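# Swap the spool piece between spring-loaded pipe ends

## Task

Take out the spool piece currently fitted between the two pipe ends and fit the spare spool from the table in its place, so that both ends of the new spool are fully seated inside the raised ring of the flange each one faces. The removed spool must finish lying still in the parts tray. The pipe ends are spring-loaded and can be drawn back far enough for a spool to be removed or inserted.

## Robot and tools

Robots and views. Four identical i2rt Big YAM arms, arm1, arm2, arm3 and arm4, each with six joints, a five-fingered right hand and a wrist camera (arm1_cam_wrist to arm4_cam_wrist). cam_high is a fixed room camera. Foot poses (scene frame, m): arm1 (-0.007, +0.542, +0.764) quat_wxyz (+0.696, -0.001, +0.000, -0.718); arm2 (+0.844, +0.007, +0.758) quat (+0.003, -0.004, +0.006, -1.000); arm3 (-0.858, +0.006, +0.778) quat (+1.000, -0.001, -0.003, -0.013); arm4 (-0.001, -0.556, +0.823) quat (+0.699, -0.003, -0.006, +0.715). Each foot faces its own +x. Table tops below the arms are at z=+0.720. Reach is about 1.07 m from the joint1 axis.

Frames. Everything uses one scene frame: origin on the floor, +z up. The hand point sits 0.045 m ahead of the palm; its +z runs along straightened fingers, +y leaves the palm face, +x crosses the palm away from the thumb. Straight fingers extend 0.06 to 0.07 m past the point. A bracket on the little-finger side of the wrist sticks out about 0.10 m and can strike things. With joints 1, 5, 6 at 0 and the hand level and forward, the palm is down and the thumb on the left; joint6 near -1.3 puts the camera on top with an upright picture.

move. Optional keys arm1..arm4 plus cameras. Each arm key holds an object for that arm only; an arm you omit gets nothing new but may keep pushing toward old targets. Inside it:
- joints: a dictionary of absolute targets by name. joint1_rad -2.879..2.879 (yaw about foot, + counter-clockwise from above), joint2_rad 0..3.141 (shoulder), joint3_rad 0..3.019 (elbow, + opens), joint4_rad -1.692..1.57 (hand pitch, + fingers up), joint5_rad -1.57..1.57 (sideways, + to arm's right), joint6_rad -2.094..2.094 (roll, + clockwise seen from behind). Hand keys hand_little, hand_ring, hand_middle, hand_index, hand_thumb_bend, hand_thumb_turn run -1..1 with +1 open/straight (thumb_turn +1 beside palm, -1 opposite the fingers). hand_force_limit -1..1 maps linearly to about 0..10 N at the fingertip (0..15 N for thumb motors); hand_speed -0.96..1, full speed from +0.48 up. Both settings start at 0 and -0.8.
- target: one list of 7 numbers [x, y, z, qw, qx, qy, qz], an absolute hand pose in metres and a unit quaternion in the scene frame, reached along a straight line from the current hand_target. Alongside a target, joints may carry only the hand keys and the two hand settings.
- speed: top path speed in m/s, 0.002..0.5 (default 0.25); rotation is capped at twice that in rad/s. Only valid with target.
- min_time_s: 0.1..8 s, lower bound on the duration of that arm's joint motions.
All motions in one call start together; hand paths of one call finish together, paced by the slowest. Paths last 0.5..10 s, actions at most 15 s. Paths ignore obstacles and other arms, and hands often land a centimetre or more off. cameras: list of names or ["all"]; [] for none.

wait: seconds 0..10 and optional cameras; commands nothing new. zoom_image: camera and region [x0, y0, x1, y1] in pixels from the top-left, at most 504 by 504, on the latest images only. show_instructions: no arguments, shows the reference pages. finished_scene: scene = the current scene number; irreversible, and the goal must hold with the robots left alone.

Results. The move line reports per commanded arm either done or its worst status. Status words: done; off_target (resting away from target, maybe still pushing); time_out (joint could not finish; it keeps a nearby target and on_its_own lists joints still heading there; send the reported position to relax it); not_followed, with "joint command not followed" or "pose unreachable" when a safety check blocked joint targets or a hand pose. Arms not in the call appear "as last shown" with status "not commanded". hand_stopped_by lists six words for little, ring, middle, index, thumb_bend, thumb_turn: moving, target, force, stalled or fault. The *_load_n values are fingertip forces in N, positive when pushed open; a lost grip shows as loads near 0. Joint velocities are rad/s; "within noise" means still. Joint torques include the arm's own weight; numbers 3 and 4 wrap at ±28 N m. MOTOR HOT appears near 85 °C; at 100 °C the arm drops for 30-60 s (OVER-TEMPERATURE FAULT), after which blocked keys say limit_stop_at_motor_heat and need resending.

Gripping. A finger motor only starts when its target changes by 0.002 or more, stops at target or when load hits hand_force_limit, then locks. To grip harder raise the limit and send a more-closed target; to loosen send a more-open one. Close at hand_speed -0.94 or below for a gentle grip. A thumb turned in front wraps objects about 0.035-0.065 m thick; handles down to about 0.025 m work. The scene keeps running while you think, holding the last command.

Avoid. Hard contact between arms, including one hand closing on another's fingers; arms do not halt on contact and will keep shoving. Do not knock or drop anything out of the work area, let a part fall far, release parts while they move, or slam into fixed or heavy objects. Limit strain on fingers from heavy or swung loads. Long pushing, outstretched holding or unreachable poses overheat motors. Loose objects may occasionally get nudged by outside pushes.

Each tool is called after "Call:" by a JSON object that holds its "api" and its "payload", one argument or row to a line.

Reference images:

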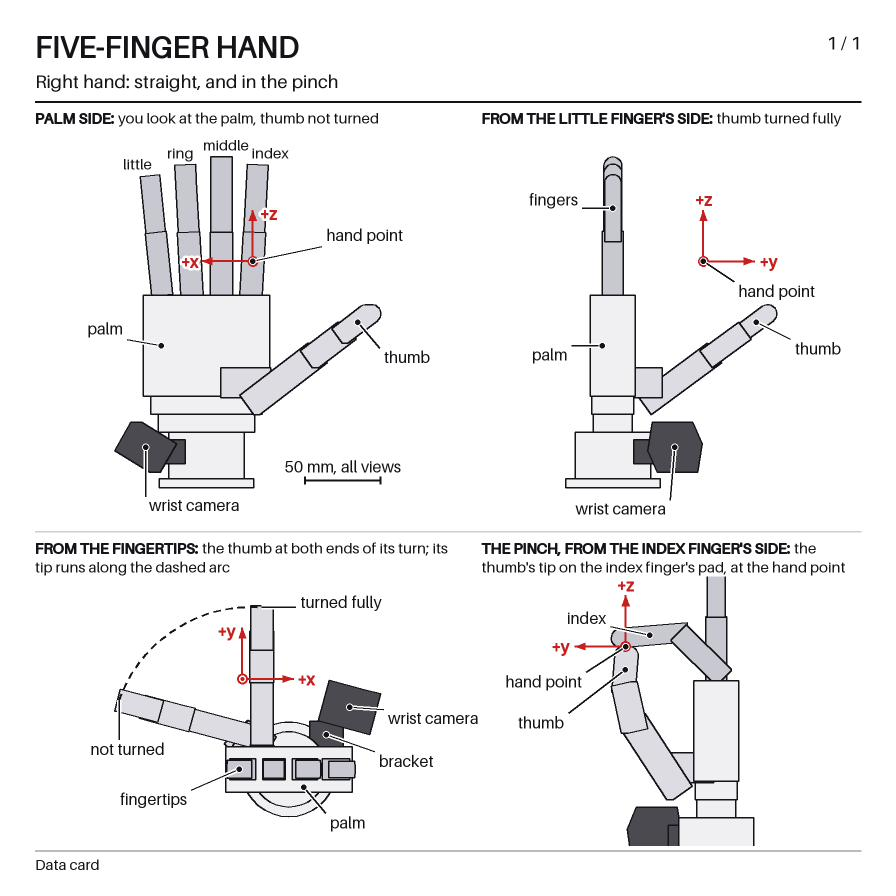

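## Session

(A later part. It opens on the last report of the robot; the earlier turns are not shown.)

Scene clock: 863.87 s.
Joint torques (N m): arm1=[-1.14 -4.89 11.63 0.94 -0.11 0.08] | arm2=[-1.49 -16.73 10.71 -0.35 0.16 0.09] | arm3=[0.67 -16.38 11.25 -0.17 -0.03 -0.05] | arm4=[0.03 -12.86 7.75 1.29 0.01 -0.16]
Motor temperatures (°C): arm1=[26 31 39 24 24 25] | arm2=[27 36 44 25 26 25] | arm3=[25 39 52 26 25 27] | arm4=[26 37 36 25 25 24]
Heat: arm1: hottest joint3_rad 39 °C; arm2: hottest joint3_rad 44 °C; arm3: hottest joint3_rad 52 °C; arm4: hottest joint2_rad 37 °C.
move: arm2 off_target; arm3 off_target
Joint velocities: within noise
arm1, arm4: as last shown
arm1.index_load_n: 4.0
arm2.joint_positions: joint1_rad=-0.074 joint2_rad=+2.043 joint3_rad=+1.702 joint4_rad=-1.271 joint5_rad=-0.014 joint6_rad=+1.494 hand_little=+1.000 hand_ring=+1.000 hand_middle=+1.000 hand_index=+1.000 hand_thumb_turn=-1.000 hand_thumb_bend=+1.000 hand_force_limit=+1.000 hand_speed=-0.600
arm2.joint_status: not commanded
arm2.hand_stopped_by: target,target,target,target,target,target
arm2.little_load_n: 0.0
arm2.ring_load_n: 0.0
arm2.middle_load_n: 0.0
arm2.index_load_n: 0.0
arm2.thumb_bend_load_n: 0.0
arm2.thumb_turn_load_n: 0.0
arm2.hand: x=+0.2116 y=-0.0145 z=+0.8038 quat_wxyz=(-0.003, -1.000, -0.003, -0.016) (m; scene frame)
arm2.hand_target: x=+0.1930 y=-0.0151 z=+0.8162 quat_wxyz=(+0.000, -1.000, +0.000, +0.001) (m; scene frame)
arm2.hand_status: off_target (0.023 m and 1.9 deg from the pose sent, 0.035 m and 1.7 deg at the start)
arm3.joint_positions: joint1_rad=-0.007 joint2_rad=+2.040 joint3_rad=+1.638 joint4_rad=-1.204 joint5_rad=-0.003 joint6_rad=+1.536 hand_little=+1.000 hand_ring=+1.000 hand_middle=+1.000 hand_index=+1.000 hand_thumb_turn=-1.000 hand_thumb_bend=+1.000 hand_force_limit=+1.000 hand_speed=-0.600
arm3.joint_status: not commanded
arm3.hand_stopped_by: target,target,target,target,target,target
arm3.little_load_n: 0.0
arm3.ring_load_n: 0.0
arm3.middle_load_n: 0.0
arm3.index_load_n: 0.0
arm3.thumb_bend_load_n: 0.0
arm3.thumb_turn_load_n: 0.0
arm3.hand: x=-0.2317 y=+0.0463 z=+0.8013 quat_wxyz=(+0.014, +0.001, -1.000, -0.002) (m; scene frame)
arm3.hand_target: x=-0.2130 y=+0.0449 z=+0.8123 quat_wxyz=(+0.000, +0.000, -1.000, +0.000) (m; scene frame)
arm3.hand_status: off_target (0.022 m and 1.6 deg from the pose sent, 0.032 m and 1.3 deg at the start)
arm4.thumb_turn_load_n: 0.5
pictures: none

Call:
{"api": "move", "payload": {
  "arm2": {"target": [0.187, -0.015, 0.818, 0, 1, 0, 0], "speed": 0.04},
  "arm3": {"target": [-0.208, 0.045, 0.814, 0, 0, 1, 0], "speed": 0.04}
}}

Call:
{"api": "move", "payload": {
  "arm2": {"joints": {"hand_force_limit": 1, "hand_speed": -0.75, "hand_little": -0.96, "hand_ring": -0.96, "hand_middle": -0.96, "hand_index": -0.96}},
  "arm3": {"joints": {"hand_force_limit": 1, "hand_speed": -0.75, "hand_little": -0.96, "hand_ring": -0.96, "hand_middle": -0.96, "hand_index": -0.96}}
}}

Call:
{"api": "move", "payload": {
  "arm2": {"joints": {"hand_little": -1, "hand_ring": -1, "hand_middle": -1, "hand_index": -1, "hand_thumb_bend": -1}},
  "arm3": {"joints": {"hand_little": -1, "hand_ring": -1, "hand_middle": -1, "hand_index": -1, "hand_thumb_bend": -1}},
  "cameras": ["all"]
}}

Scene clock: 879.13 s.
Joint torques (N m): arm1=[-1.08 -5.36 11.84 1.09 -0.11 0.08] | arm2=[-1.44 -16.91 10.78 -0.35 0.16 0.1] | arm3=[0.73 -16.38 11.32 -0.18 -0.03 -0.05] | arm4=[0.09 -12.86 7.75 1.31 0.01 -0.16]
Motor temperatures (°C): arm1=[26 31 39 24 24 25] | arm2=[27 36 45 25 26 25] | arm3=[25 40 53 26 25 27] | arm4=[26 37 36 25 25 23]
Heat: arm1: hottest joint3_rad 39 °C; arm2: hottest joint3_rad 45 °C; arm3: hottest joint3_rad 53 °C; arm4: hottest joint2_rad 37 °C.
move: arm2 off_target; arm3 off_target
Joint velocities: within noise
arm1, arm4: as last shown
arm1.index_load_n: 3.5
arm2.joint_positions: joint1_rad=-0.074 joint2_rad=+2.054 joint3_rad=+1.726 joint4_rad=-1.284 joint5_rad=-0.014 joint6_rad=+1.494 hand_little=+1.000 hand_ring=+1.000 hand_middle=+1.000 hand_index=+1.000 hand_thumb_turn=-1.000 hand_thumb_bend=+1.000 hand_force_limit=+1.000 hand_speed=-0.600
arm2.joint_status: not commanded
arm2.hand_stopped_by: target,target,target,target,target,target
arm2.little_load_n: 0.0
arm2.ring_load_n: -0.5
arm2.middle_load_n: 0.0
arm2.index_load_n: 0.0
arm2.thumb_bend_load_n: 0.0
arm2.thumb_turn_load_n: 0.0
arm2.hand: x=+0.2066 y=-0.0142 z=+0.8059 quat_wxyz=(-0.003, -1.000, -0.003, -0.016) (m; scene frame)
arm2.hand_target: x=+0.1880 y=-0.0151 z=+0.8184 quat_wxyz=(+0.000, -1.000, +0.000, +0.001) (m; scene frame)
arm2.hand_status: off_target (0.023 m and 1.9 deg from the pose sent, 0.028 m and 1.9 deg at the start)
arm3.joint_positions: joint1_rad=-0.007 joint2_rad=+2.048 joint3_rad=+1.657 joint4_rad=-1.214 joint5_rad=-0.003 joint6_rad=+1.536 hand_little=+1.000 hand_ring=+1.000 hand_middle=+1.000 hand_index=+1.000 hand_thumb_turn=-1.000 hand_thumb_bend=+1.000 hand_force_limit=+1.000 hand_speed=-0.600
arm3.joint_status: not commanded
arm3.hand_stopped_by: target,target,target,target,target,target
arm3.little_load_n: 0.0
arm3.ring_load_n: 0.0
arm3.middle_load_n: 0.0
arm3.index_load_n: 0.0
arm3.thumb_bend_load_n: 0.0
arm3.thumb_turn_load_n: 0.0
arm3.hand: x=-0.2276 y=+0.0462 z=+0.8032 quat_wxyz=(+0.014, +0.001, -1.000, -0.002) (m; scene frame)
arm3.hand_target: x=-0.2089 y=+0.0449 z=+0.8143 quat_wxyz=(-0.001, +0.000, -1.000, +0.000) (m; scene frame)
arm3.hand_status: off_target (0.022 m and 1.6 deg from the pose sent, 0.027 m and 1.6 deg at the start)
arm4.index_load_n: 5.5
arm4.thumb_turn_load_n: 1.0
pictures: none

Scene clock: 882.23 s.
Joint torques (N m): arm1=[-1.2 -5.13 11.66 1.09 -0.08 0.06] | arm2=[-2.32 -17.85 10.73 -0.34 0.19 -0.18] | arm3=[-0.26 -17.9 11.23 -0.2 0.07 -0.2] | arm4=[0.09 -12.92 7.75 1.29 0.01 -0.16]
Motor temperatures (°C): arm1=[26 30 39 24 24 25] | arm2=[27 36 45 25 26 25] | arm3=[25 40 54 26 25 27] | arm4=[26 37 36 25 25 23]
Heat: arm1: hottest joint3_rad 39 °C; arm2: hottest joint3_rad 45 °C; arm3: hottest joint3_rad 54 °C; arm4: hottest joint2_rad 37 °C.
move: arm2 off_target; arm3 off_target
Joint velocities: within noise
arm1, arm4: as last shown
arm1.index_load_n: 4.0
arm1.thumb_bend_load_n: 21.5
arm1.thumb_turn_load_n: 7.5
arm2.joint_positions: joint1_rad=-0.065 joint2_rad=+2.064 joint3_rad=+1.727 joint4_rad=-1.285 joint5_rad=-0.015 joint6_rad=+1.519 hand_little=-0.774 hand_ring=-0.801 hand_middle=-0.831 hand_index=-0.861 hand_thumb_turn=-1.000 hand_thumb_bend=+1.000 hand_force_limit=+1.000 hand_speed=-0.750
arm2.joint_status: hand_little off_target (ended at -0.774, target -0.960); hand_ring off_target (ended at -0.801, target -0.960); hand_middle off_target (ended at -0.831, target -0.960); hand_index off_target (ended at -0.861, target -0.960); the others done
arm2.hand_stopped_by: force,force,force,force,target,target
arm2.little_load_n: 0.0
arm2.ring_load_n: 5.0
arm2.middle_load_n: 10.0
arm2.index_load_n: 10.5
arm2.thumb_bend_load_n: 0.5
arm2.thumb_turn_load_n: -1.5
arm2.hand: x=+0.2062 y=-0.0198 z=+0.7996 quat_wxyz=(-0.003, -1.000, +0.004, -0.021) (m; scene frame)
arm2.hand_target: x=+0.1879 y=-0.0149 z=+0.8185 quat_wxyz=(+0.000, -1.000, +0.000, +0.001) (m; scene frame)
arm2.hand_status: not commanded
arm3.joint_positions: joint1_rad=+0.004 joint2_rad=+2.065 joint3_rad=+1.657 joint4_rad=-1.215 joint5_rad=-0.006 joint6_rad=+1.554 hand_little=-0.818 hand_ring=-0.817 hand_middle=-0.840 hand_index=-0.861 hand_thumb_turn=-1.000 hand_thumb_bend=+1.000 hand_force_limit=+1.000 hand_speed=-0.750
arm3.joint_status: hand_little off_target (ended at -0.818, target -0.960); hand_ring off_target (ended at -0.817, target -0.960); hand_middle off_target (ended at -0.840, target -0.960); hand_index off_target (ended at -0.861, target -0.960); the others done
arm3.hand_stopped_by: force,force,force,force,target,target
arm3.little_load_n: 3.5
arm3.ring_load_n: 5.5
arm3.middle_load_n: 12.0
arm3.index_load_n: 13.5
arm3.thumb_bend_load_n: 1.0
arm3.thumb_turn_load_n: -1.5
arm3.hand: x=-0.2290 y=+0.0534 z=+0.7931 quat_wxyz=(+0.023, -0.003, -1.000, -0.003) (m; scene frame)
arm3.hand_target: x=-0.2090 y=+0.0450 z=+0.8143 quat_wxyz=(+0.000, +0.000, -1.000, +0.000) (m; scene frame)
arm3.hand_status: not commanded
arm4.little_load_n: 0.5
arm4.middle_load_n: 2.5
arm4.index_load_n: 5.0
arm4.thumb_bend_load_n: 4.5
pictures: none

Scene clock: 888.10 s.
Joint torques (N m): arm1=[-0.91 -5.36 11.82 0.99 -0.12 0.05] | arm2=[-2.43 -17.79 10.71 -0.14 0.18 -0.47] | arm3=[-0.32 -17.85 11.23 -0.13 0.02 -0.35] | arm4=[0.09 -12.86 7.75 1.29 0.01 -0.16]
Motor temperatures (°C): arm1=[26 30 39 24 24 25] | arm2=[27 36 45 25 26 25] | arm3=[25 41 55 26 25 27] | arm4=[26 37 36 25 25 23]
Heat: arm1: hottest joint3_rad 39 °C; arm2: hottest joint3_rad 45 °C; arm3: hottest joint3_rad 55 °C; arm4: hottest joint2_rad 37 °C.
move: arm2 off_target; arm3 off_target
Joint velocities: within noise
arm1, arm4: as last shown
arm1.middle_load_n: 7.5
arm1.thumb_bend_load_n: 21.0
arm1.thumb_turn_load_n: 7.0
arm2.joint_positions: joint1_rad=-0.063 joint2_rad=+2.064 joint3_rad=+1.727 joint4_rad=-1.290 joint5_rad=-0.015 joint6_rad=+1.545 hand_little=-0.815 hand_ring=-0.813 hand_middle=-0.831 hand_index=-0.861 hand_thumb_turn=-1.000 hand_thumb_bend=+0.847 hand_force_limit=+1.000 hand_speed=-0.750
arm2.joint_status: hand_little off_target (ended at -0.815, target -1.000); hand_ring off_target (ended at -0.813, target -1.000); hand_middle off_target (ended at -0.831, target -1.000); hand_index off_target (ended at -0.861, target -1.000); hand_thumb_bend off_target (ended at +0.847, target -1.000)
arm2.hand_stopped_by: force,force,force,force,force,target
arm2.little_load_n: 9.5
arm2.ring_load_n: 6.5
arm2.middle_load_n: 6.5
arm2.index_load_n: 11.5
arm2.thumb_bend_load_n: 14.5
arm2.thumb_turn_load_n: -2.5
arm2.hand: x=+0.2060 y=-0.0202 z=+0.7995 quat_wxyz=(-0.003, -1.000, +0.016, -0.024) (m; scene frame)
arm2.hand_target: x=+0.1879 y=-0.0150 z=+0.8185 quat_wxyz=(+0.000, -1.000, +0.000, +0.001) (m; scene frame)
arm2.hand_status: not commanded
arm3.joint_positions: joint1_rad=+0.006 joint2_rad=+2.065 joint3_rad=+1.657 joint4_rad=-1.216 joint5_rad=-0.005 joint6_rad=+1.571 hand_little=-0.836 hand_ring=-0.833 hand_middle=-0.840 hand_index=-0.861 hand_thumb_turn=-1.000 hand_thumb_bend=+0.893 hand_force_limit=+1.000 hand_speed=-0.750
arm3.joint_status: hand_little off_target (ended at -0.836, target -1.000); hand_ring off_target (ended at -0.833, target -1.000); hand_middle off_target (ended at -0.840, target -1.000); hand_index off_target (ended at -0.861, target -1.000); hand_thumb_bend off_target (ended at +0.893, target -1.000)
arm3.hand_stopped_by: force,force,force,force,force,target
arm3.little_load_n: 7.5
arm3.ring_load_n: 10.5
arm3.middle_load_n: 9.0
arm3.index_load_n: 14.0
arm3.thumb_bend_load_n: 14.5
arm3.thumb_turn_load_n: -1.5
arm3.hand: x=-0.2284 y=+0.0537 z=+0.7930 quat_wxyz=(+0.023, -0.010, -1.000, -0.002) (m; scene frame)
arm3.hand_target: x=-0.2089 y=+0.0450 z=+0.8143 quat_wxyz=(-0.001, +0.000, -1.000, +0.000) (m; scene frame)
arm3.hand_status: not commanded
arm4.little_load_n: 0.0
arm4.middle_load_n: 2.0
arm4.thumb_bend_load_n: 5.0
arm4.thumb_turn_load_n: 0.5
pictures: arm1_cam_wrist, arm2_cam_wrist, arm3_cam_wrist, arm4_cam_wrist, cam_high

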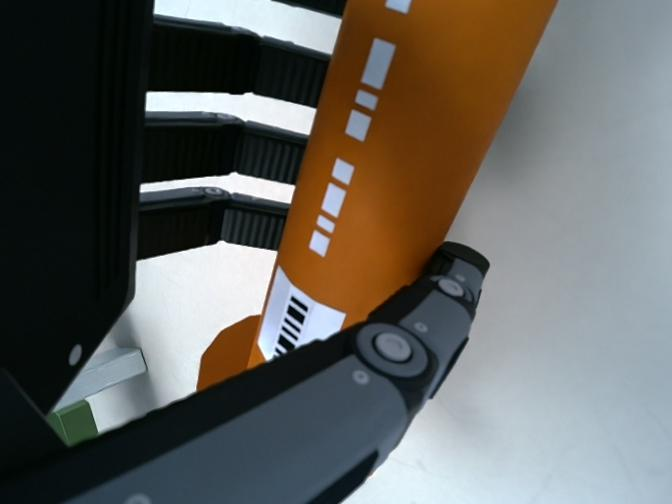

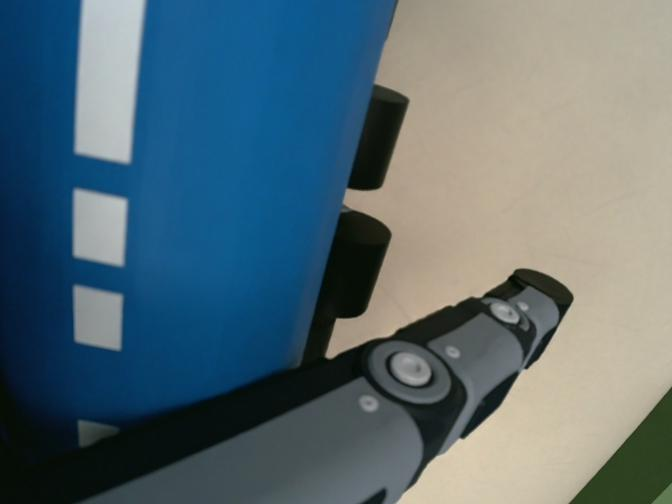

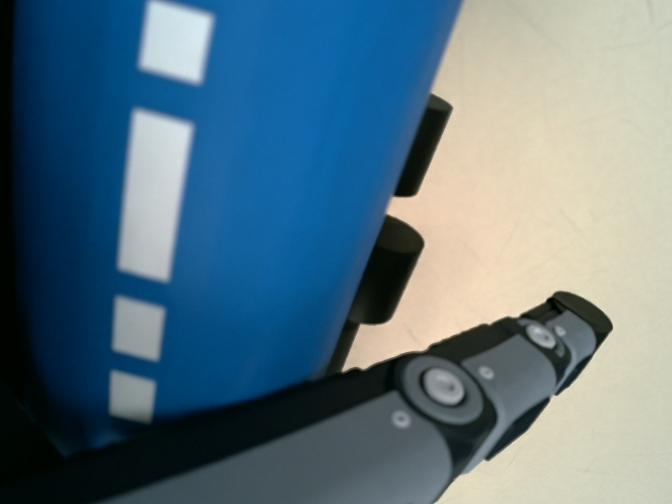

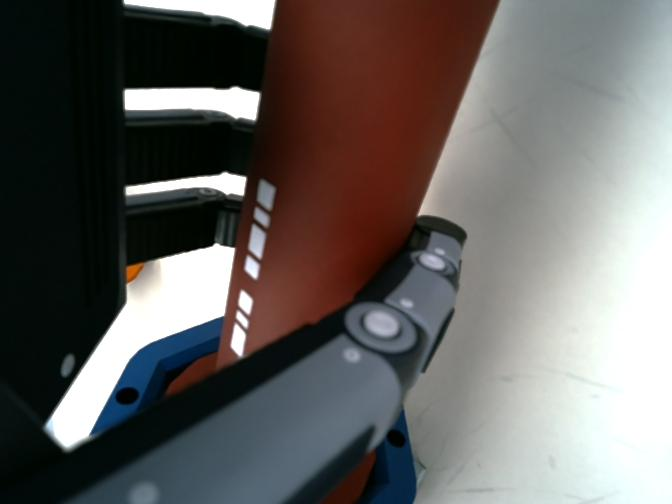

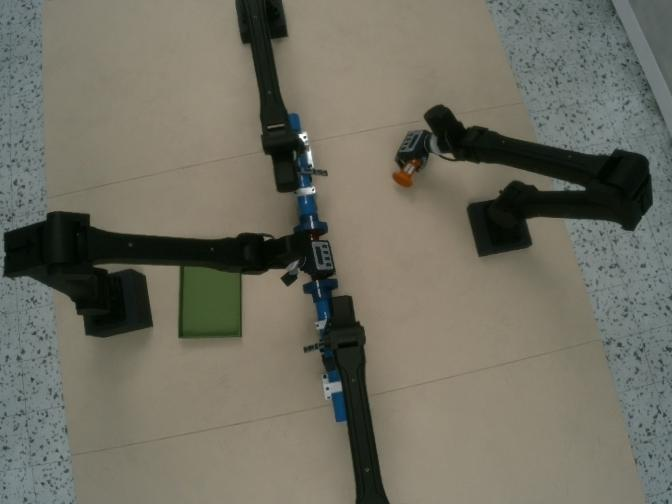

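Call:
{"api": "move", "payload": {
  "arm4": {"joints": {"hand_force_limit": 0.4, "hand_speed": -0.85, "hand_little": -0.96, "hand_ring": -0.96, "hand_middle": -0.96, "hand_index": -0.96, "hand_thumb_bend": -0.96}, "target": [-0.016, 0.010, 0.812, 0.3827, -0.9239, 0, 0], "speed": 0.05},
  "arm2": {"target": [0.203, -0.017, 0.804, 0, 1, 0, 0], "speed": 0.03},
  "arm3": {"target": [-0.226, 0.049, 0.799, 0, 0, 1, 0], "speed": 0.03},
  "cameras": ["arm4_cam_wrist"]
}}

Scene clock: 912.17 s.
Joint torques (N m): arm1=[-0.67 -5.3 11.71 1.07 -0.1 0.07] | arm2=[-2.2 -19.08 6.16 1.1 0.21 -0.45] | arm3=[0.09 -19.08 6.52 1.25 0.01 -0.32] | arm4=[0.09 -12.63 7.42 1.52 0.11 -0.08]
Motor temperatures (°C): arm1=[26 30 39 24 24 25] | arm2=[27 37 46 25 26 25] | arm3=[25 43 57 26 25 27] | arm4=[26 37 36 25 25 23]
Heat: arm1: hottest joint3_rad 39 °C; arm2: hottest joint3_rad 46 °C; arm3: hottest joint3_rad 57 °C; arm4: hottest joint2_rad 37 °C.
move: arm2 off_target; arm3 off_target; arm4 off_target
Joint velocities: within noise
arm1: as last shown
arm1.ring_load_n: 5.5
arm1.middle_load_n: 7.0
arm2.joint_positions: joint1_rad=-0.062 joint2_rad=+2.055 joint3_rad=+1.708 joint4_rad=-1.264 joint5_rad=-0.014 joint6_rad=+1.546 hand_little=-0.815 hand_ring=-0.813 hand_middle=-0.831 hand_index=-0.861 hand_thumb_turn=-1.000 hand_thumb_bend=+0.847 hand_force_limit=+1.000 hand_speed=-0.750
arm2.joint_status: not commanded
arm2.hand_stopped_by: force,force,force,force,force,target
arm2.little_load_n: 3.5
arm2.ring_load_n: 4.0
arm2.middle_load_n: 5.5
arm2.index_load_n: 13.5
arm2.thumb_bend_load_n: 12.5
arm2.thumb_turn_load_n: 2.5
arm2.hand: x=+0.2056 y=-0.0202 z=+0.7986 quat_wxyz=(-0.002, -1.000, +0.016, -0.016) (m; scene frame)
arm2.hand_target: x=+0.2030 y=-0.0170 z=+0.8040 quat_wxyz=(+0.000, -1.000, +0.000, +0.000) (m; scene frame)
arm2.hand_status: off_target (0.007 m and 2.6 deg from the pose sent, 0.007 m and 3.3 deg at the start)
arm3.joint_positions: joint1_rad=+0.006 joint2_rad=+2.054 joint3_rad=+1.637 joint4_rad=-1.188 joint5_rad=-0.004 joint6_rad=+1.573 hand_little=-0.836 hand_ring=-0.833 hand_middle=-0.840 hand_index=-0.861 hand_thumb_turn=-1.000 hand_thumb_bend=+0.893 hand_force_limit=+1.000 hand_speed=-0.750
arm3.joint_status: not commanded
arm3.hand_stopped_by: force,force,force,force,force,target
arm3.little_load_n: 2.0
arm3.ring_load_n: 7.5
arm3.middle_load_n: 8.5
arm3.index_load_n: 17.5
arm3.thumb_bend_load_n: 12.0
arm3.thumb_turn_load_n: 5.0
arm3.hand: x=-0.2279 y=+0.0537 z=+0.7925 quat_wxyz=(+0.014, -0.011, -1.000, -0.002) (m; scene frame)
arm3.hand_target: x=-0.2261 y=+0.0491 z=+0.7989 quat_wxyz=(+0.001, +0.000, -1.000, +0.000) (m; scene frame)
arm3.hand_status: off_target (0.008 m and 2.1 deg from the pose sent, 0.008 m and 2.9 deg at the start)
arm4.joint_positions: joint1_rad=-0.054 joint2_rad=+1.727 joint3_rad=+0.951 joint4_rad=-0.007 joint5_rad=-0.037 joint6_rad=-0.024 hand_little=-0.224 hand_ring=-0.207 hand_middle=-0.193 hand_index=-0.156 hand_thumb_turn=-1.000 hand_thumb_bend=+0.411 hand_force_limit=+0.400 hand_speed=-0.850
arm4.joint_status: hand_little off_target (ended at -0.224, target -0.960); hand_ring off_target (ended at -0.207, target -0.960); hand_middle off_target (ended at -0.193, target -0.960); hand_index off_target (ended at -0.156, target -0.960); hand_thumb_bend off_target (ended at +0.411, target -0.960); the others done
arm4.hand_stopped_by: force,force,force,force,force,target
arm4.little_load_n: 6.5
arm4.ring_load_n: 3.5
arm4.middle_load_n: 0.0
arm4.index_load_n: 0.0
arm4.thumb_bend_load_n: 4.5
arm4.thumb_turn_load_n: 2.0
arm4.hand: x=-0.0190 y=+0.0116 z=+0.8196 quat_wxyz=(-0.386, +0.923, +0.006, -0.001) (m; scene frame)
arm4.hand_target: x=-0.0159 y=+0.0098 z=+0.8120 quat_wxyz=(-0.383, +0.924, +0.000, +0.000) (m; scene frame)
arm4.hand_status: done (0.008 m and 0.8 deg from the pose sent, 0.011 m and 0.4 deg at the start)
pictures: arm4_cam_wrist

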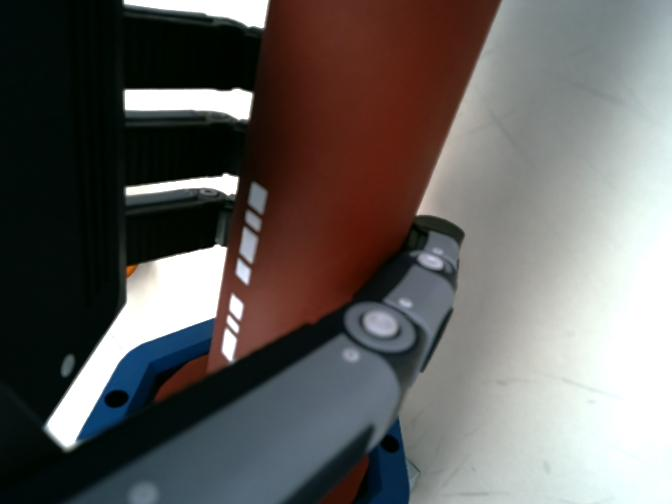

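Call:
{"api": "move", "payload": {
  "arm4": {"joints": {"hand_force_limit": 0.4, "hand_little": -1, "hand_ring": -1, "hand_middle": -1, "hand_index": -1, "hand_thumb_bend": -1}}
}}

Call:
{"api": "move", "payload": {
  "arm2": {"target": [0.213, -0.018, 0.802, 0, 1, 0, 0], "speed": 0.02},
  "arm3": {"target": [-0.236, 0.051, 0.797, 0, 0, 1, 0], "speed": 0.02},
  "cameras": ["arm2_cam_wrist", "arm3_cam_wrist", "arm4_cam_wrist", "cam_high"]
}}

Scene clock: 922.93 s.
Joint torques (N m): arm1=[-0.67 -4.95 11.67 1.07 -0.1 0.04] | arm2=[-2.26 -19.08 6.15 1.1 0.21 -0.45] | arm3=[0.21 -19.14 6.5 1.29 0.01 -0.32] | arm4=[0.09 -13.1 8.51 1.39 -0.03 -0.13]
Motor temperatures (°C): arm1=[26 30 40 24 24 25] | arm2=[27 37 44 25 26 25] | arm3=[25 43 53 26 25 27] | arm4=[26 36 36 25 25 23]
Heat: arm1: hottest joint3_rad 40 °C; arm2: hottest joint3_rad 44 °C; arm3: hottest joint3_rad 53 °C; arm4: hottest joint2_rad 36 °C.
move: arm4 off_target
Joint velocities: within noise
arm1.joint_positions: joint1_rad=-0.921 joint2_rad=+1.100 joint3_rad=+0.387 joint4_rad=-0.160 joint5_rad=-0.169 joint6_rad=-0.176 hand_little=-0.089 hand_ring=-0.066 hand_middle=-0.054 hand_index=-0.032 hand_thumb_turn=-1.000 hand_thumb_bend=+0.485 hand_force_limit=+0.100 hand_speed=-0.880
arm1.joint_status: not commanded
arm1.hand_stopped_by: force,force,force,force,force,target
arm1.little_load_n: 2.5
arm1.ring_load_n: 5.5
arm1.middle_load_n: 7.0
arm1.index_load_n: 3.5
arm1.thumb_bend_load_n: 21.0
arm1.thumb_turn_load_n: 7.0
arm1.hand: x=-0.2360 y=+0.3156 z=+0.7709 quat_wxyz=(+0.116, -0.327, -0.878, +0.330) (m; scene frame)
arm1.hand_target: x=-0.2574 y=+0.2965 z=+0.8005 quat_wxyz=(+0.132, -0.320, -0.867, +0.359) (m; scene frame)
arm1.hand_status: not commanded
arm2, arm3: as last shown
arm2.middle_load_n: 6.0
arm2.thumb_turn_load_n: 2.0
arm3.little_load_n: 1.5
arm3.ring_load_n: 7.0
arm3.hand: x=-0.2279 y=+0.0537 z=+0.7928 quat_wxyz=(+0.014, -0.011, -1.000, -0.002) (m; scene frame)
arm3.hand_target: x=-0.2260 y=+0.0491 z=+0.7991 quat_wxyz=(+0.000, +0.000, -1.000, +0.000) (m; scene frame)
arm4.joint_positions: joint1_rad=-0.054 joint2_rad=+1.734 joint3_rad=+0.937 joint4_rad=-0.004 joint5_rad=-0.034 joint6_rad=-0.017 hand_little=-0.236 hand_ring=-0.233 hand_middle=-0.244 hand_index=-0.236 hand_thumb_turn=-1.000 hand_thumb_bend=+0.115 hand_force_limit=+0.400 hand_speed=-0.850
arm4.joint_status: hand_little off_target (ended at -0.236, target -1.000); hand_ring off_target (ended at -0.233, target -1.000); hand_middle off_target (ended at -0.244, target -1.000); hand_index off_target (ended at -0.236, target -1.000); hand_thumb_bend off_target (ended at +0.115, target -1.000); the others done
arm4.hand_stopped_by: force,force,force,force,force,target
arm4.little_load_n: 0.0
arm4.ring_load_n: 0.0
arm4.middle_load_n: 5.0
arm4.index_load_n: 2.5
arm4.thumb_bend_load_n: 9.0
arm4.thumb_turn_load_n: 1.5
arm4.hand: x=-0.0188 y=+0.0045 z=+0.8106 quat_wxyz=(-0.378, +0.926, +0.002, -0.001) (m; scene frame)
arm4.hand_target: x=-0.0159 y=+0.0099 z=+0.8121 quat_wxyz=(-0.383, +0.924, +0.000, +0.000) (m; scene frame)
arm4.hand_status: not commanded
pictures: none

Scene clock: 923.93 s.
Joint torques (N m): arm1=[-0.56 -5.13 11.77 1.05 -0.11 0.09] | arm2=[-2.2 -19.31 5.27 0.28 0.17 -0.45] | arm3=[0.32 -19.37 5.65 0.54 -0.02 -0.3] | arm4=[0.09 -13.1 8.51 1.39 -0.03 -0.13]
Motor temperatures (°C): arm1=[26 30 40 24 24 25] | arm2=[27 37 44 25 26 25] | arm3=[25 43 52 26 25 27] | arm4=[26 36 37 25 25 23]
Heat: arm1: hottest joint3_rad 40 °C; arm2: hottest joint3_rad 44 °C; arm3: hottest joint3_rad 52 °C; arm4: hottest joint3_rad 37 °C.
move: arm2 done; arm3 done
Joint velocities: within noise
arm1, arm4: as last shown
arm1.thumb_bend_load_n: 21.5
arm1.thumb_turn_load_n: 7.5
arm2.joint_positions: joint1_rad=-0.062 joint2_rad=+2.036 joint3_rad=+1.676 joint4_rad=-1.222 joint5_rad=-0.014 joint6_rad=+1.546 hand_little=-0.815 hand_ring=-0.814 hand_middle=-0.831 hand_index=-0.861 hand_thumb_turn=-0.999 hand_thumb_bend=+0.847 hand_force_limit=+1.000 hand_speed=-0.750
arm2.joint_status: not commanded
arm2.hand_stopped_by: force,force,force,force,force,target
arm2.little_load_n: 0.0
arm2.ring_load_n: 0.0
arm2.middle_load_n: 4.5
arm2.index_load_n: 17.0
arm2.thumb_bend_load_n: 10.0
arm2.thumb_turn_load_n: 8.5
arm2.hand: x=+0.2054 y=-0.0202 z=+0.7988 quat_wxyz=(-0.002, -1.000, +0.017, -0.001) (m; scene frame)
arm2.hand_target: x=+0.2129 y=-0.0181 z=+0.8018 quat_wxyz=(+0.000, -1.000, +0.000, +0.000) (m; scene frame)
arm2.hand_status: done (0.009 m and 1.9 deg from the pose sent, 0.008 m and 2.6 deg at the start)
arm3.joint_positions: joint1_rad=+0.007 joint2_rad=+2.037 joint3_rad=+1.608 joint4_rad=-1.150 joint5_rad=-0.004 joint6_rad=+1.574 hand_little=-0.837 hand_ring=-0.834 hand_middle=-0.840 hand_index=-0.860 hand_thumb_turn=-0.999 hand_thumb_bend=+0.893 hand_force_limit=+1.000 hand_speed=-0.750
arm3.joint_status: not commanded
arm3.hand_stopped_by: force,force,force,force,force,target
arm3.little_load_n: 0.0
arm3.ring_load_n: 3.0
arm3.middle_load_n: 7.5
arm3.index_load_n: 22.5
arm3.thumb_bend_load_n: 9.0
arm3.thumb_turn_load_n: 10.5
arm3.hand: x=-0.2281 y=+0.0538 z=+0.7928 quat_wxyz=(+0.001, -0.011, -1.000, -0.001) (m; scene frame)
arm3.hand_target: x=-0.2359 y=+0.0510 z=+0.7968 quat_wxyz=(+0.000, +0.000, -1.000, +0.000) (m; scene frame)
arm3.hand_status: done (0.009 m and 1.3 deg from the pose sent, 0.010 m and 2.1 deg at the start)
arm4.middle_load_n: 5.5
arm4.index_load_n: 2.0
pictures: arm2_cam_wrist, arm3_cam_wrist, arm4_cam_wrist, cam_high

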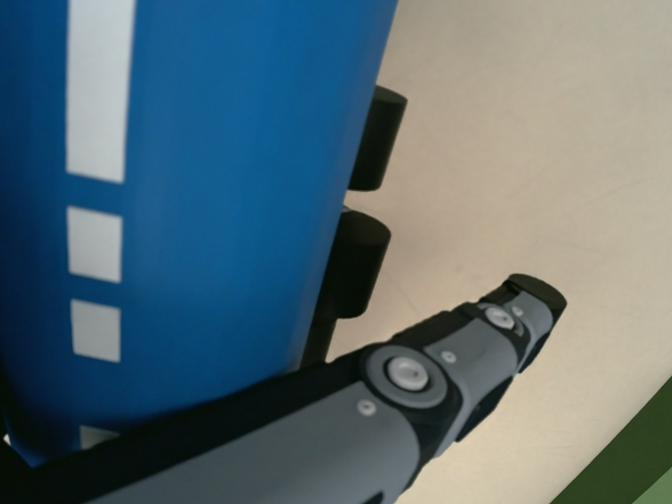

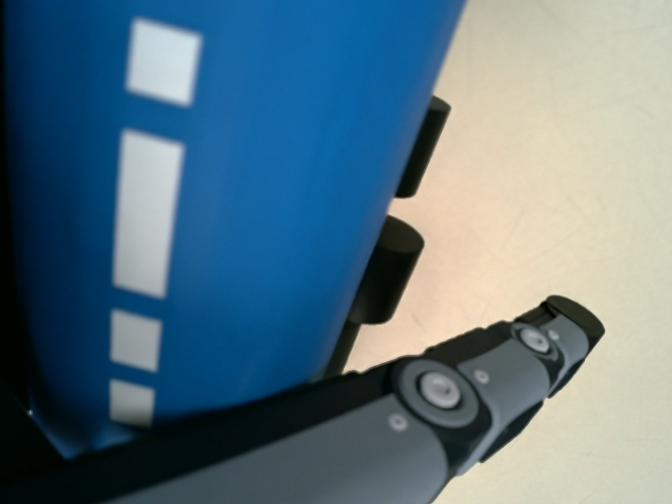

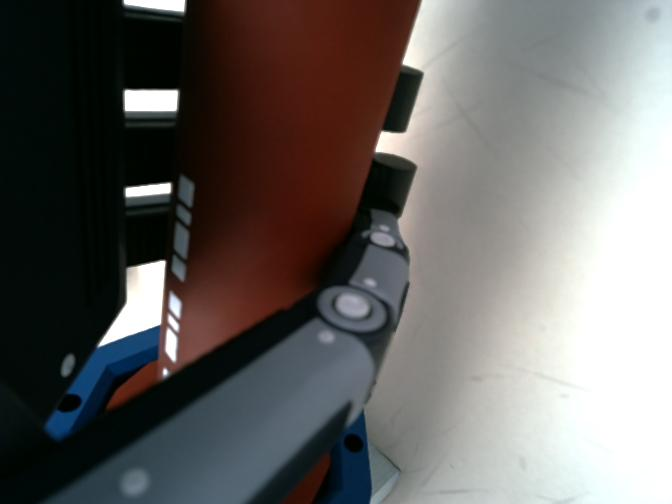

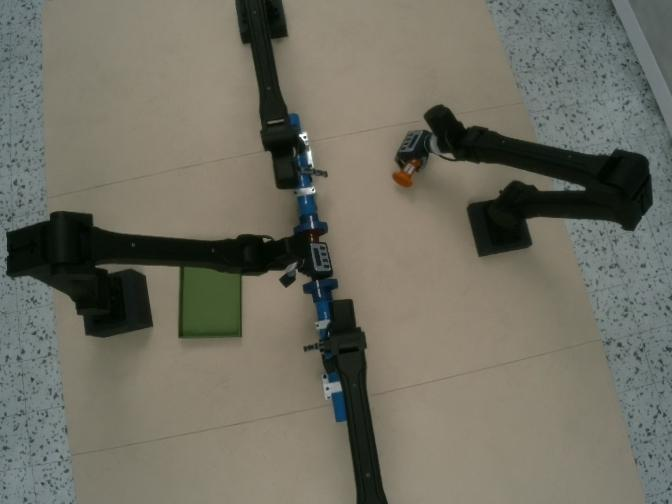

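Call:
{"api": "move", "payload": {
  "arm2": {"target": [0.223, -0.018, 0.802, 0, 1, 0, 0], "speed": 0.02},
  "arm3": {"target": [-0.246, 0.051, 0.797, 0, 0, 1, 0], "speed": 0.02},
  "cameras": ["arm2_cam_wrist", "arm3_cam_wrist", "arm4_cam_wrist", "cam_high"]
}}

Scene clock: 935.13 s.
Joint torques (N m): arm1=[-0.85 -5.36 11.75 0.99 -0.09 0.09] | arm2=[-2.26 -19.84 4.46 -0.51 0.14 -0.47] | arm3=[0.26 -19.9 4.72 -0.27 -0.04 -0.31] | arm4=[0.09 -13.1 8.51 1.39 -0.03 -0.13]
Motor temperatures (°C): arm1=[26 30 40 24 24 25] | arm2=[27 38 43 25 26 25] | arm3=[25 43 49 26 25 27] | arm4=[26 37 37 25 25 23]
Heat: arm1: hottest joint3_rad 40 °C; arm2: hottest joint3_rad 43 °C; arm3: hottest joint3_rad 49 °C; arm4: hottest joint2_rad 37 °C.
move: arm2 off_target; arm3 off_target
Joint velocities: within noise
arm1, arm4: as last shown
arm1.middle_load_n: 7.5
arm1.index_load_n: 4.0
arm1.thumb_bend_load_n: 21.0
arm2.joint_positions: joint1_rad=-0.062 joint2_rad=+2.020 joint3_rad=+1.649 joint4_rad=-1.187 joint5_rad=-0.014 joint6_rad=+1.547 hand_little=-0.815 hand_ring=-0.814 hand_middle=-0.831 hand_index=-0.860 hand_thumb_turn=-0.999 hand_thumb_bend=+0.847 hand_force_limit=+1.000 hand_speed=-0.750
arm2.joint_status: not commanded
arm2.hand_stopped_by: force,force,force,force,force,target
arm2.little_load_n: 0.0
arm2.ring_load_n: 0.0
arm2.middle_load_n: 3.5
arm2.index_load_n: 19.5
arm2.thumb_bend_load_n: 8.0
arm2.thumb_turn_load_n: 11.5
arm2.hand: x=+0.2054 y=-0.0202 z=+0.7990 quat_wxyz=(-0.001, -1.000, +0.017, +0.011) (m; scene frame)
arm2.hand_target: x=+0.2225 y=-0.0182 z=+0.8018 quat_wxyz=(+0.000, -1.000, +0.000, +0.000) (m; scene frame)
arm2.hand_status: off_target (0.018 m and 2.3 deg from the pose sent, 0.018 m and 1.9 deg at the start)
arm3.joint_positions: joint1_rad=+0.007 joint2_rad=+2.024 joint3_rad=+1.583 joint4_rad=-1.115 joint5_rad=-0.004 joint6_rad=+1.575 hand_little=-0.837 hand_ring=-0.834 hand_middle=-0.840 hand_index=-0.860 hand_thumb_turn=-0.999 hand_thumb_bend=+0.893 hand_force_limit=+1.000 hand_speed=-0.750
arm3.joint_status: not commanded
arm3.hand_stopped_by: force,force,force,force,force,target
arm3.little_load_n: 0.0
arm3.ring_load_n: 0.0
arm3.middle_load_n: 7.0
arm3.index_load_n: 26.0
arm3.thumb_bend_load_n: 7.5
arm3.thumb_turn_load_n: 12.0
arm3.hand: x=-0.2277 y=+0.0540 z=+0.7929 quat_wxyz=(-0.011, -0.011, -1.000, -0.001) (m; scene frame)
arm3.hand_target: x=-0.2455 y=+0.0513 z=+0.7965 quat_wxyz=(+0.000, +0.000, -1.000, +0.000) (m; scene frame)
arm3.hand_status: off_target (0.019 m and 1.8 deg from the pose sent, 0.019 m and 1.3 deg at the start)
arm4.little_load_n: 0.5
arm4.index_load_n: 2.5
pictures: arm2_cam_wrist, arm3_cam_wrist, arm4_cam_wrist, cam_high

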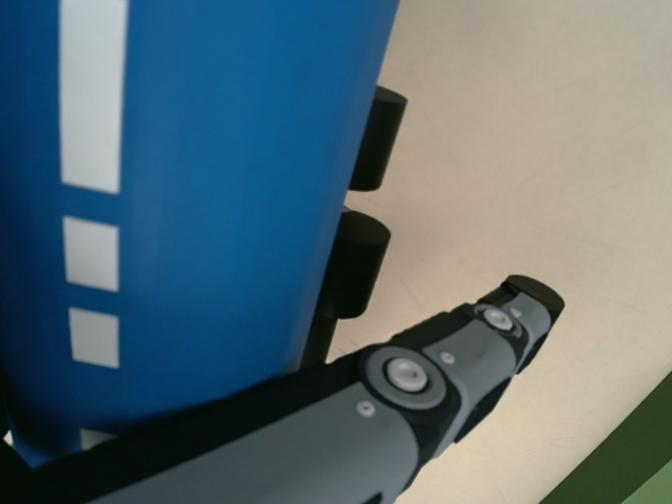

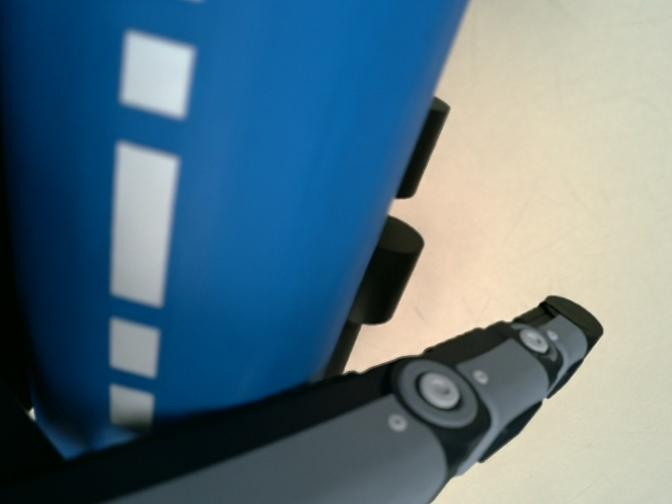

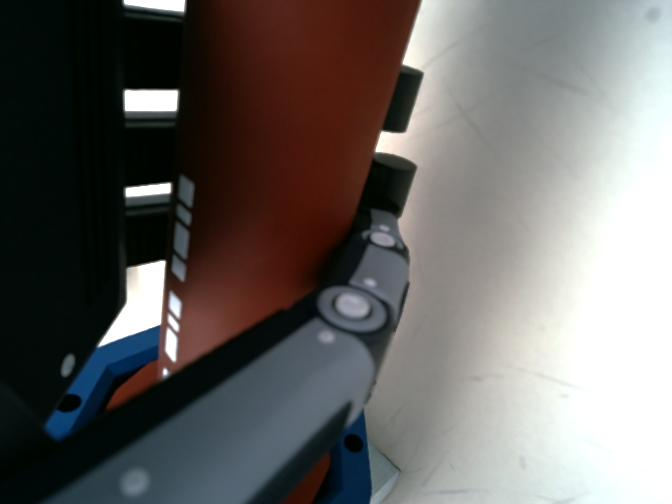

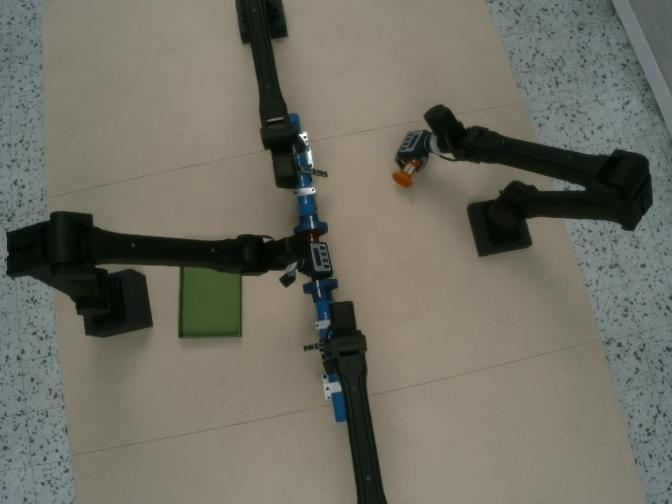

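Call:
{"api": "move", "payload": {
  "arm2": {"target": [0.232, -0.018, 0.802, 0, 0.9994, 0, 0.0349], "speed": 0.03},
  "arm3": {"target": [-0.255, 0.051, 0.797, -0.0349, 0, 0.9994, 0], "speed": 0.03},
  "cameras": ["arm4_cam_wrist", "cam_high"]
}}

Scene clock: 959.13 s.
Joint torques (N m): arm1=[-1.14 -5.07 11.74 1.02 -0.11 0.07] | arm2=[-2.26 -18.2 6.94 -3.49 0.12 -0.49] | arm3=[0.21 -18.2 7.24 -3.43 -0.11 -0.32] | arm4=[0.09 -13.16 8.51 1.39 -0.04 -0.13]
Motor temperatures (°C): arm1=[26 30 40 24 24 25] | arm2=[27 36 40 25 26 26] | arm3=[25 44 45 26 25 27] | arm4=[26 37 38 25 25 23]
Heat: arm1: hottest joint3_rad 40 °C; arm2: hottest joint3_rad 40 °C; arm3: hottest joint3_rad 45 °C; arm4: hottest joint3_rad 38 °C.
move: arm2 off_target; arm3 off_target
Joint velocities: within noise
arm1, arm4: as last shown
arm1.ring_load_n: 6.0
arm1.middle_load_n: 7.0
arm1.thumb_bend_load_n: 21.5
arm1.thumb_turn_load_n: 7.0
arm2.joint_positions: joint1_rad=-0.062 joint2_rad=+2.022 joint3_rad=+1.654 joint4_rad=-1.203 joint5_rad=-0.011 joint6_rad=+1.550 hand_little=-0.815 hand_ring=-0.814 hand_middle=-0.831 hand_index=-0.860 hand_thumb_turn=-0.999 hand_thumb_bend=+0.847 hand_force_limit=+1.000 hand_speed=-0.750
arm2.joint_status: not commanded
arm2.hand_stopped_by: force,force,force,force,force,target
arm2.little_load_n: 0.5
arm2.ring_load_n: 0.0
arm2.middle_load_n: 5.5
arm2.index_load_n: 19.5
arm2.thumb_bend_load_n: 7.0
arm2.thumb_turn_load_n: 9.5
arm2.hand: x=+0.2076 y=-0.0196 z=+0.7995 quat_wxyz=(+0.000, -1.000, +0.018, +0.005) (m; scene frame)
arm2.hand_target: x=+0.2311 y=-0.0183 z=+0.8024 quat_wxyz=(-0.001, -0.999, +0.001, -0.034) (m; scene frame)
arm2.hand_status: off_target (0.025 m and 5.0 deg from the pose sent, 0.027 m and 5.6 deg at the start)
arm3.joint_positions: joint1_rad=+0.007 joint2_rad=+2.024 joint3_rad=+1.586 joint4_rad=-1.130 joint5_rad=-0.002 joint6_rad=+1.576 hand_little=-0.837 hand_ring=-0.834 hand_middle=-0.840 hand_index=-0.860 hand_thumb_turn=-0.999 hand_thumb_bend=+0.893 hand_force_limit=+1.000 hand_speed=-0.750
arm3.joint_status: not commanded
arm3.hand_stopped_by: force,force,force,force,force,target
arm3.little_load_n: 0.0
arm3.ring_load_n: 1.0
arm3.middle_load_n: 8.5
arm3.index_load_n: 25.0
arm3.thumb_bend_load_n: 7.0
arm3.thumb_turn_load_n: 10.0
arm3.hand: x=-0.2303 y=+0.0539 z=+0.7934 quat_wxyz=(-0.005, -0.012, -1.000, +0.000) (m; scene frame)
arm3.hand_target: x=-0.2540 y=+0.0513 z=+0.7973 quat_wxyz=(+0.034, +0.000, -0.999, -0.001) (m; scene frame)
arm3.hand_status: off_target (0.025 m and 4.7 deg from the pose sent, 0.028 m and 5.4 deg at the start)
arm4.middle_load_n: 6.0
arm4.index_load_n: 1.0
arm4.thumb_bend_load_n: 8.5
arm4.thumb_turn_load_n: 1.0
arm4.hand_target: x=-0.0160 y=+0.0098 z=+0.8121 quat_wxyz=(-0.383, +0.924, +0.000, +0.000) (m; scene frame)
pictures: arm4_cam_wrist, cam_high

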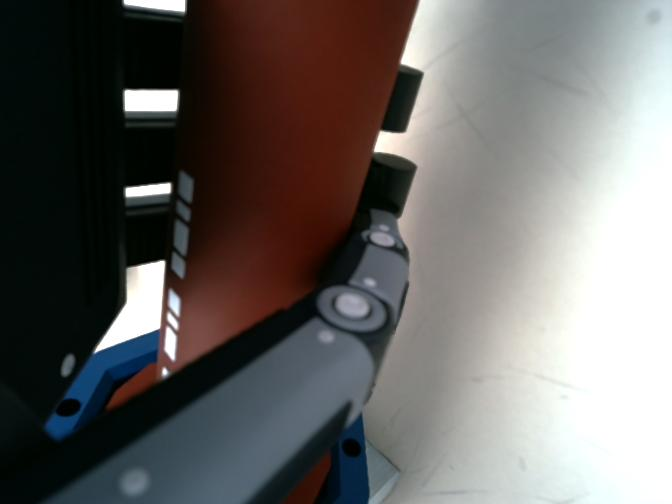

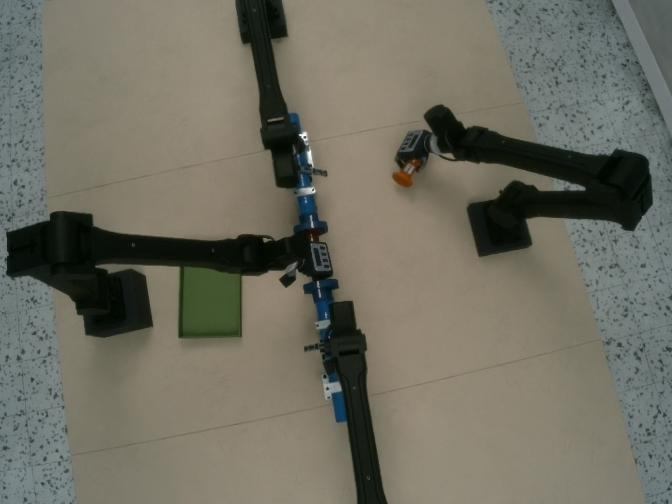

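Call:
{"api": "move", "payload": {
  "arm2": {"target": [0.243, -0.018, 0.802, 0, 0.9976, 0, 0.0698], "speed": 0.03},
  "arm3": {"target": [-0.266, 0.051, 0.797, -0.0698, 0, 0.9976, 0], "speed": 0.03},
  "cameras": ["arm2_cam_wrist", "arm4_cam_wrist", "cam_high"]
}}

Scene clock: 970.30 s.
Joint torques (N m): arm1=[-0.56 -4.54 11.75 1.01 -0.09 0.06] | arm2=[-2.26 -18.49 6.79 -4.71 0.22 -0.5] | arm3=[0.32 -18.43 7.05 -4.62 -0.11 -0.32] | arm4=[0.09 -13.1 8.51 1.39 -0.04 -0.13]
Motor temperatures (°C): arm1=[26 30 40 24 24 25] | arm2=[27 36 40 25 26 26] | arm3=[25 43 44 27 25 27] | arm4=[26 37 38 25 25 23]
Heat: arm1: hottest joint3_rad 40 °C; arm2: hottest joint3_rad 40 °C; arm3: hottest joint3_rad 44 °C; arm4: hottest joint3_rad 38 °C.
move: arm2 off_target; arm3 off_target
Joint velocities: within noise
arm1, arm4: as last shown
arm1.ring_load_n: 5.5
arm1.index_load_n: 3.5
arm1.thumb_bend_load_n: 21.0
arm2.joint_positions: joint1_rad=-0.062 joint2_rad=+2.043 joint3_rad=+1.691 joint4_rad=-1.259 joint5_rad=-0.009 joint6_rad=+1.550 hand_little=-0.815 hand_ring=-0.814 hand_middle=-0.831 hand_index=-0.860 hand_thumb_turn=-1.000 hand_thumb_bend=+0.847 hand_force_limit=+1.000 hand_speed=-0.750
arm2.joint_status: not commanded
arm2.hand_stopped_by: force,force,force,force,force,target
arm2.little_load_n: 3.0
arm2.ring_load_n: 5.0
arm2.middle_load_n: 8.5
arm2.index_load_n: 17.5
arm2.thumb_bend_load_n: 7.0
arm2.thumb_turn_load_n: 0.5
arm2.hand: x=+0.2098 y=-0.0194 z=+0.7994 quat_wxyz=(+0.000, -1.000, +0.018, -0.016) (m; scene frame)
arm2.hand_target: x=+0.2412 y=-0.0183 z=+0.8029 quat_wxyz=(-0.001, -0.998, +0.001, -0.068) (m; scene frame)
arm2.hand_status: off_target (0.033 m and 6.6 deg from the pose sent, 0.036 m and 8.8 deg at the start)
arm3.joint_positions: joint1_rad=+0.008 joint2_rad=+2.043 joint3_rad=+1.622 joint4_rad=-1.187 joint5_rad=-0.001 joint6_rad=+1.576 hand_little=-0.837 hand_ring=-0.833 hand_middle=-0.840 hand_index=-0.860 hand_thumb_turn=-1.000 hand_thumb_bend=+0.893 hand_force_limit=+1.000 hand_speed=-0.750
arm3.joint_status: not commanded
arm3.hand_stopped_by: force,force,force,force,force,target
arm3.little_load_n: 2.0
arm3.ring_load_n: 8.5
arm3.middle_load_n: 11.0
arm3.index_load_n: 21.0
arm3.thumb_bend_load_n: 7.5
arm3.thumb_turn_load_n: 0.5
arm3.hand: x=-0.2326 y=+0.0539 z=+0.7934 quat_wxyz=(+0.016, -0.012, -1.000, +0.000) (m; scene frame)
arm3.hand_target: x=-0.2642 y=+0.0515 z=+0.7978 quat_wxyz=(+0.068, +0.000, -0.998, -0.001) (m; scene frame)
arm3.hand_status: off_target (0.034 m and 6.4 deg from the pose sent, 0.036 m and 8.7 deg at the start)
arm4.middle_load_n: 5.5
pictures: arm2_cam_wrist, arm4_cam_wrist, cam_high

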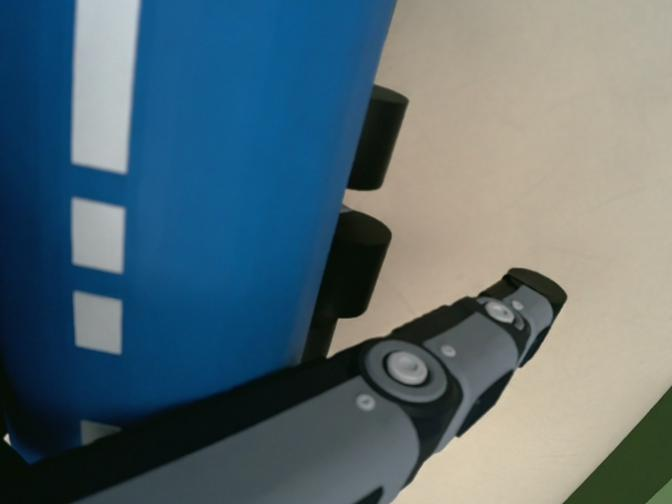

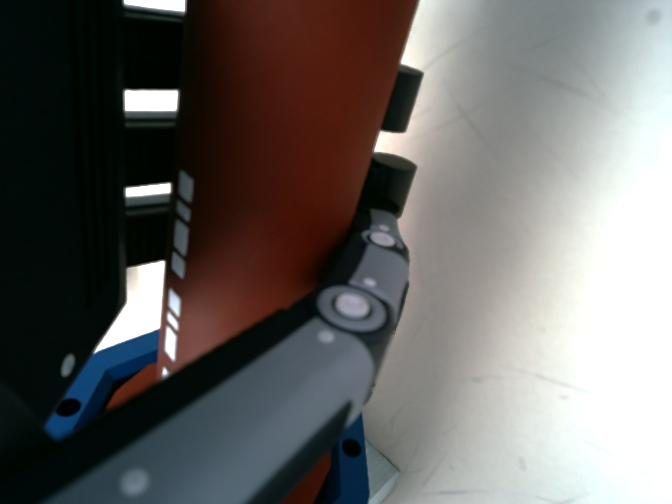

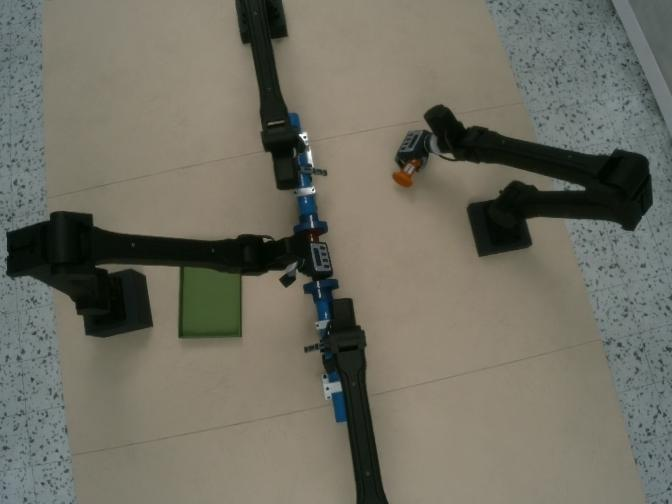

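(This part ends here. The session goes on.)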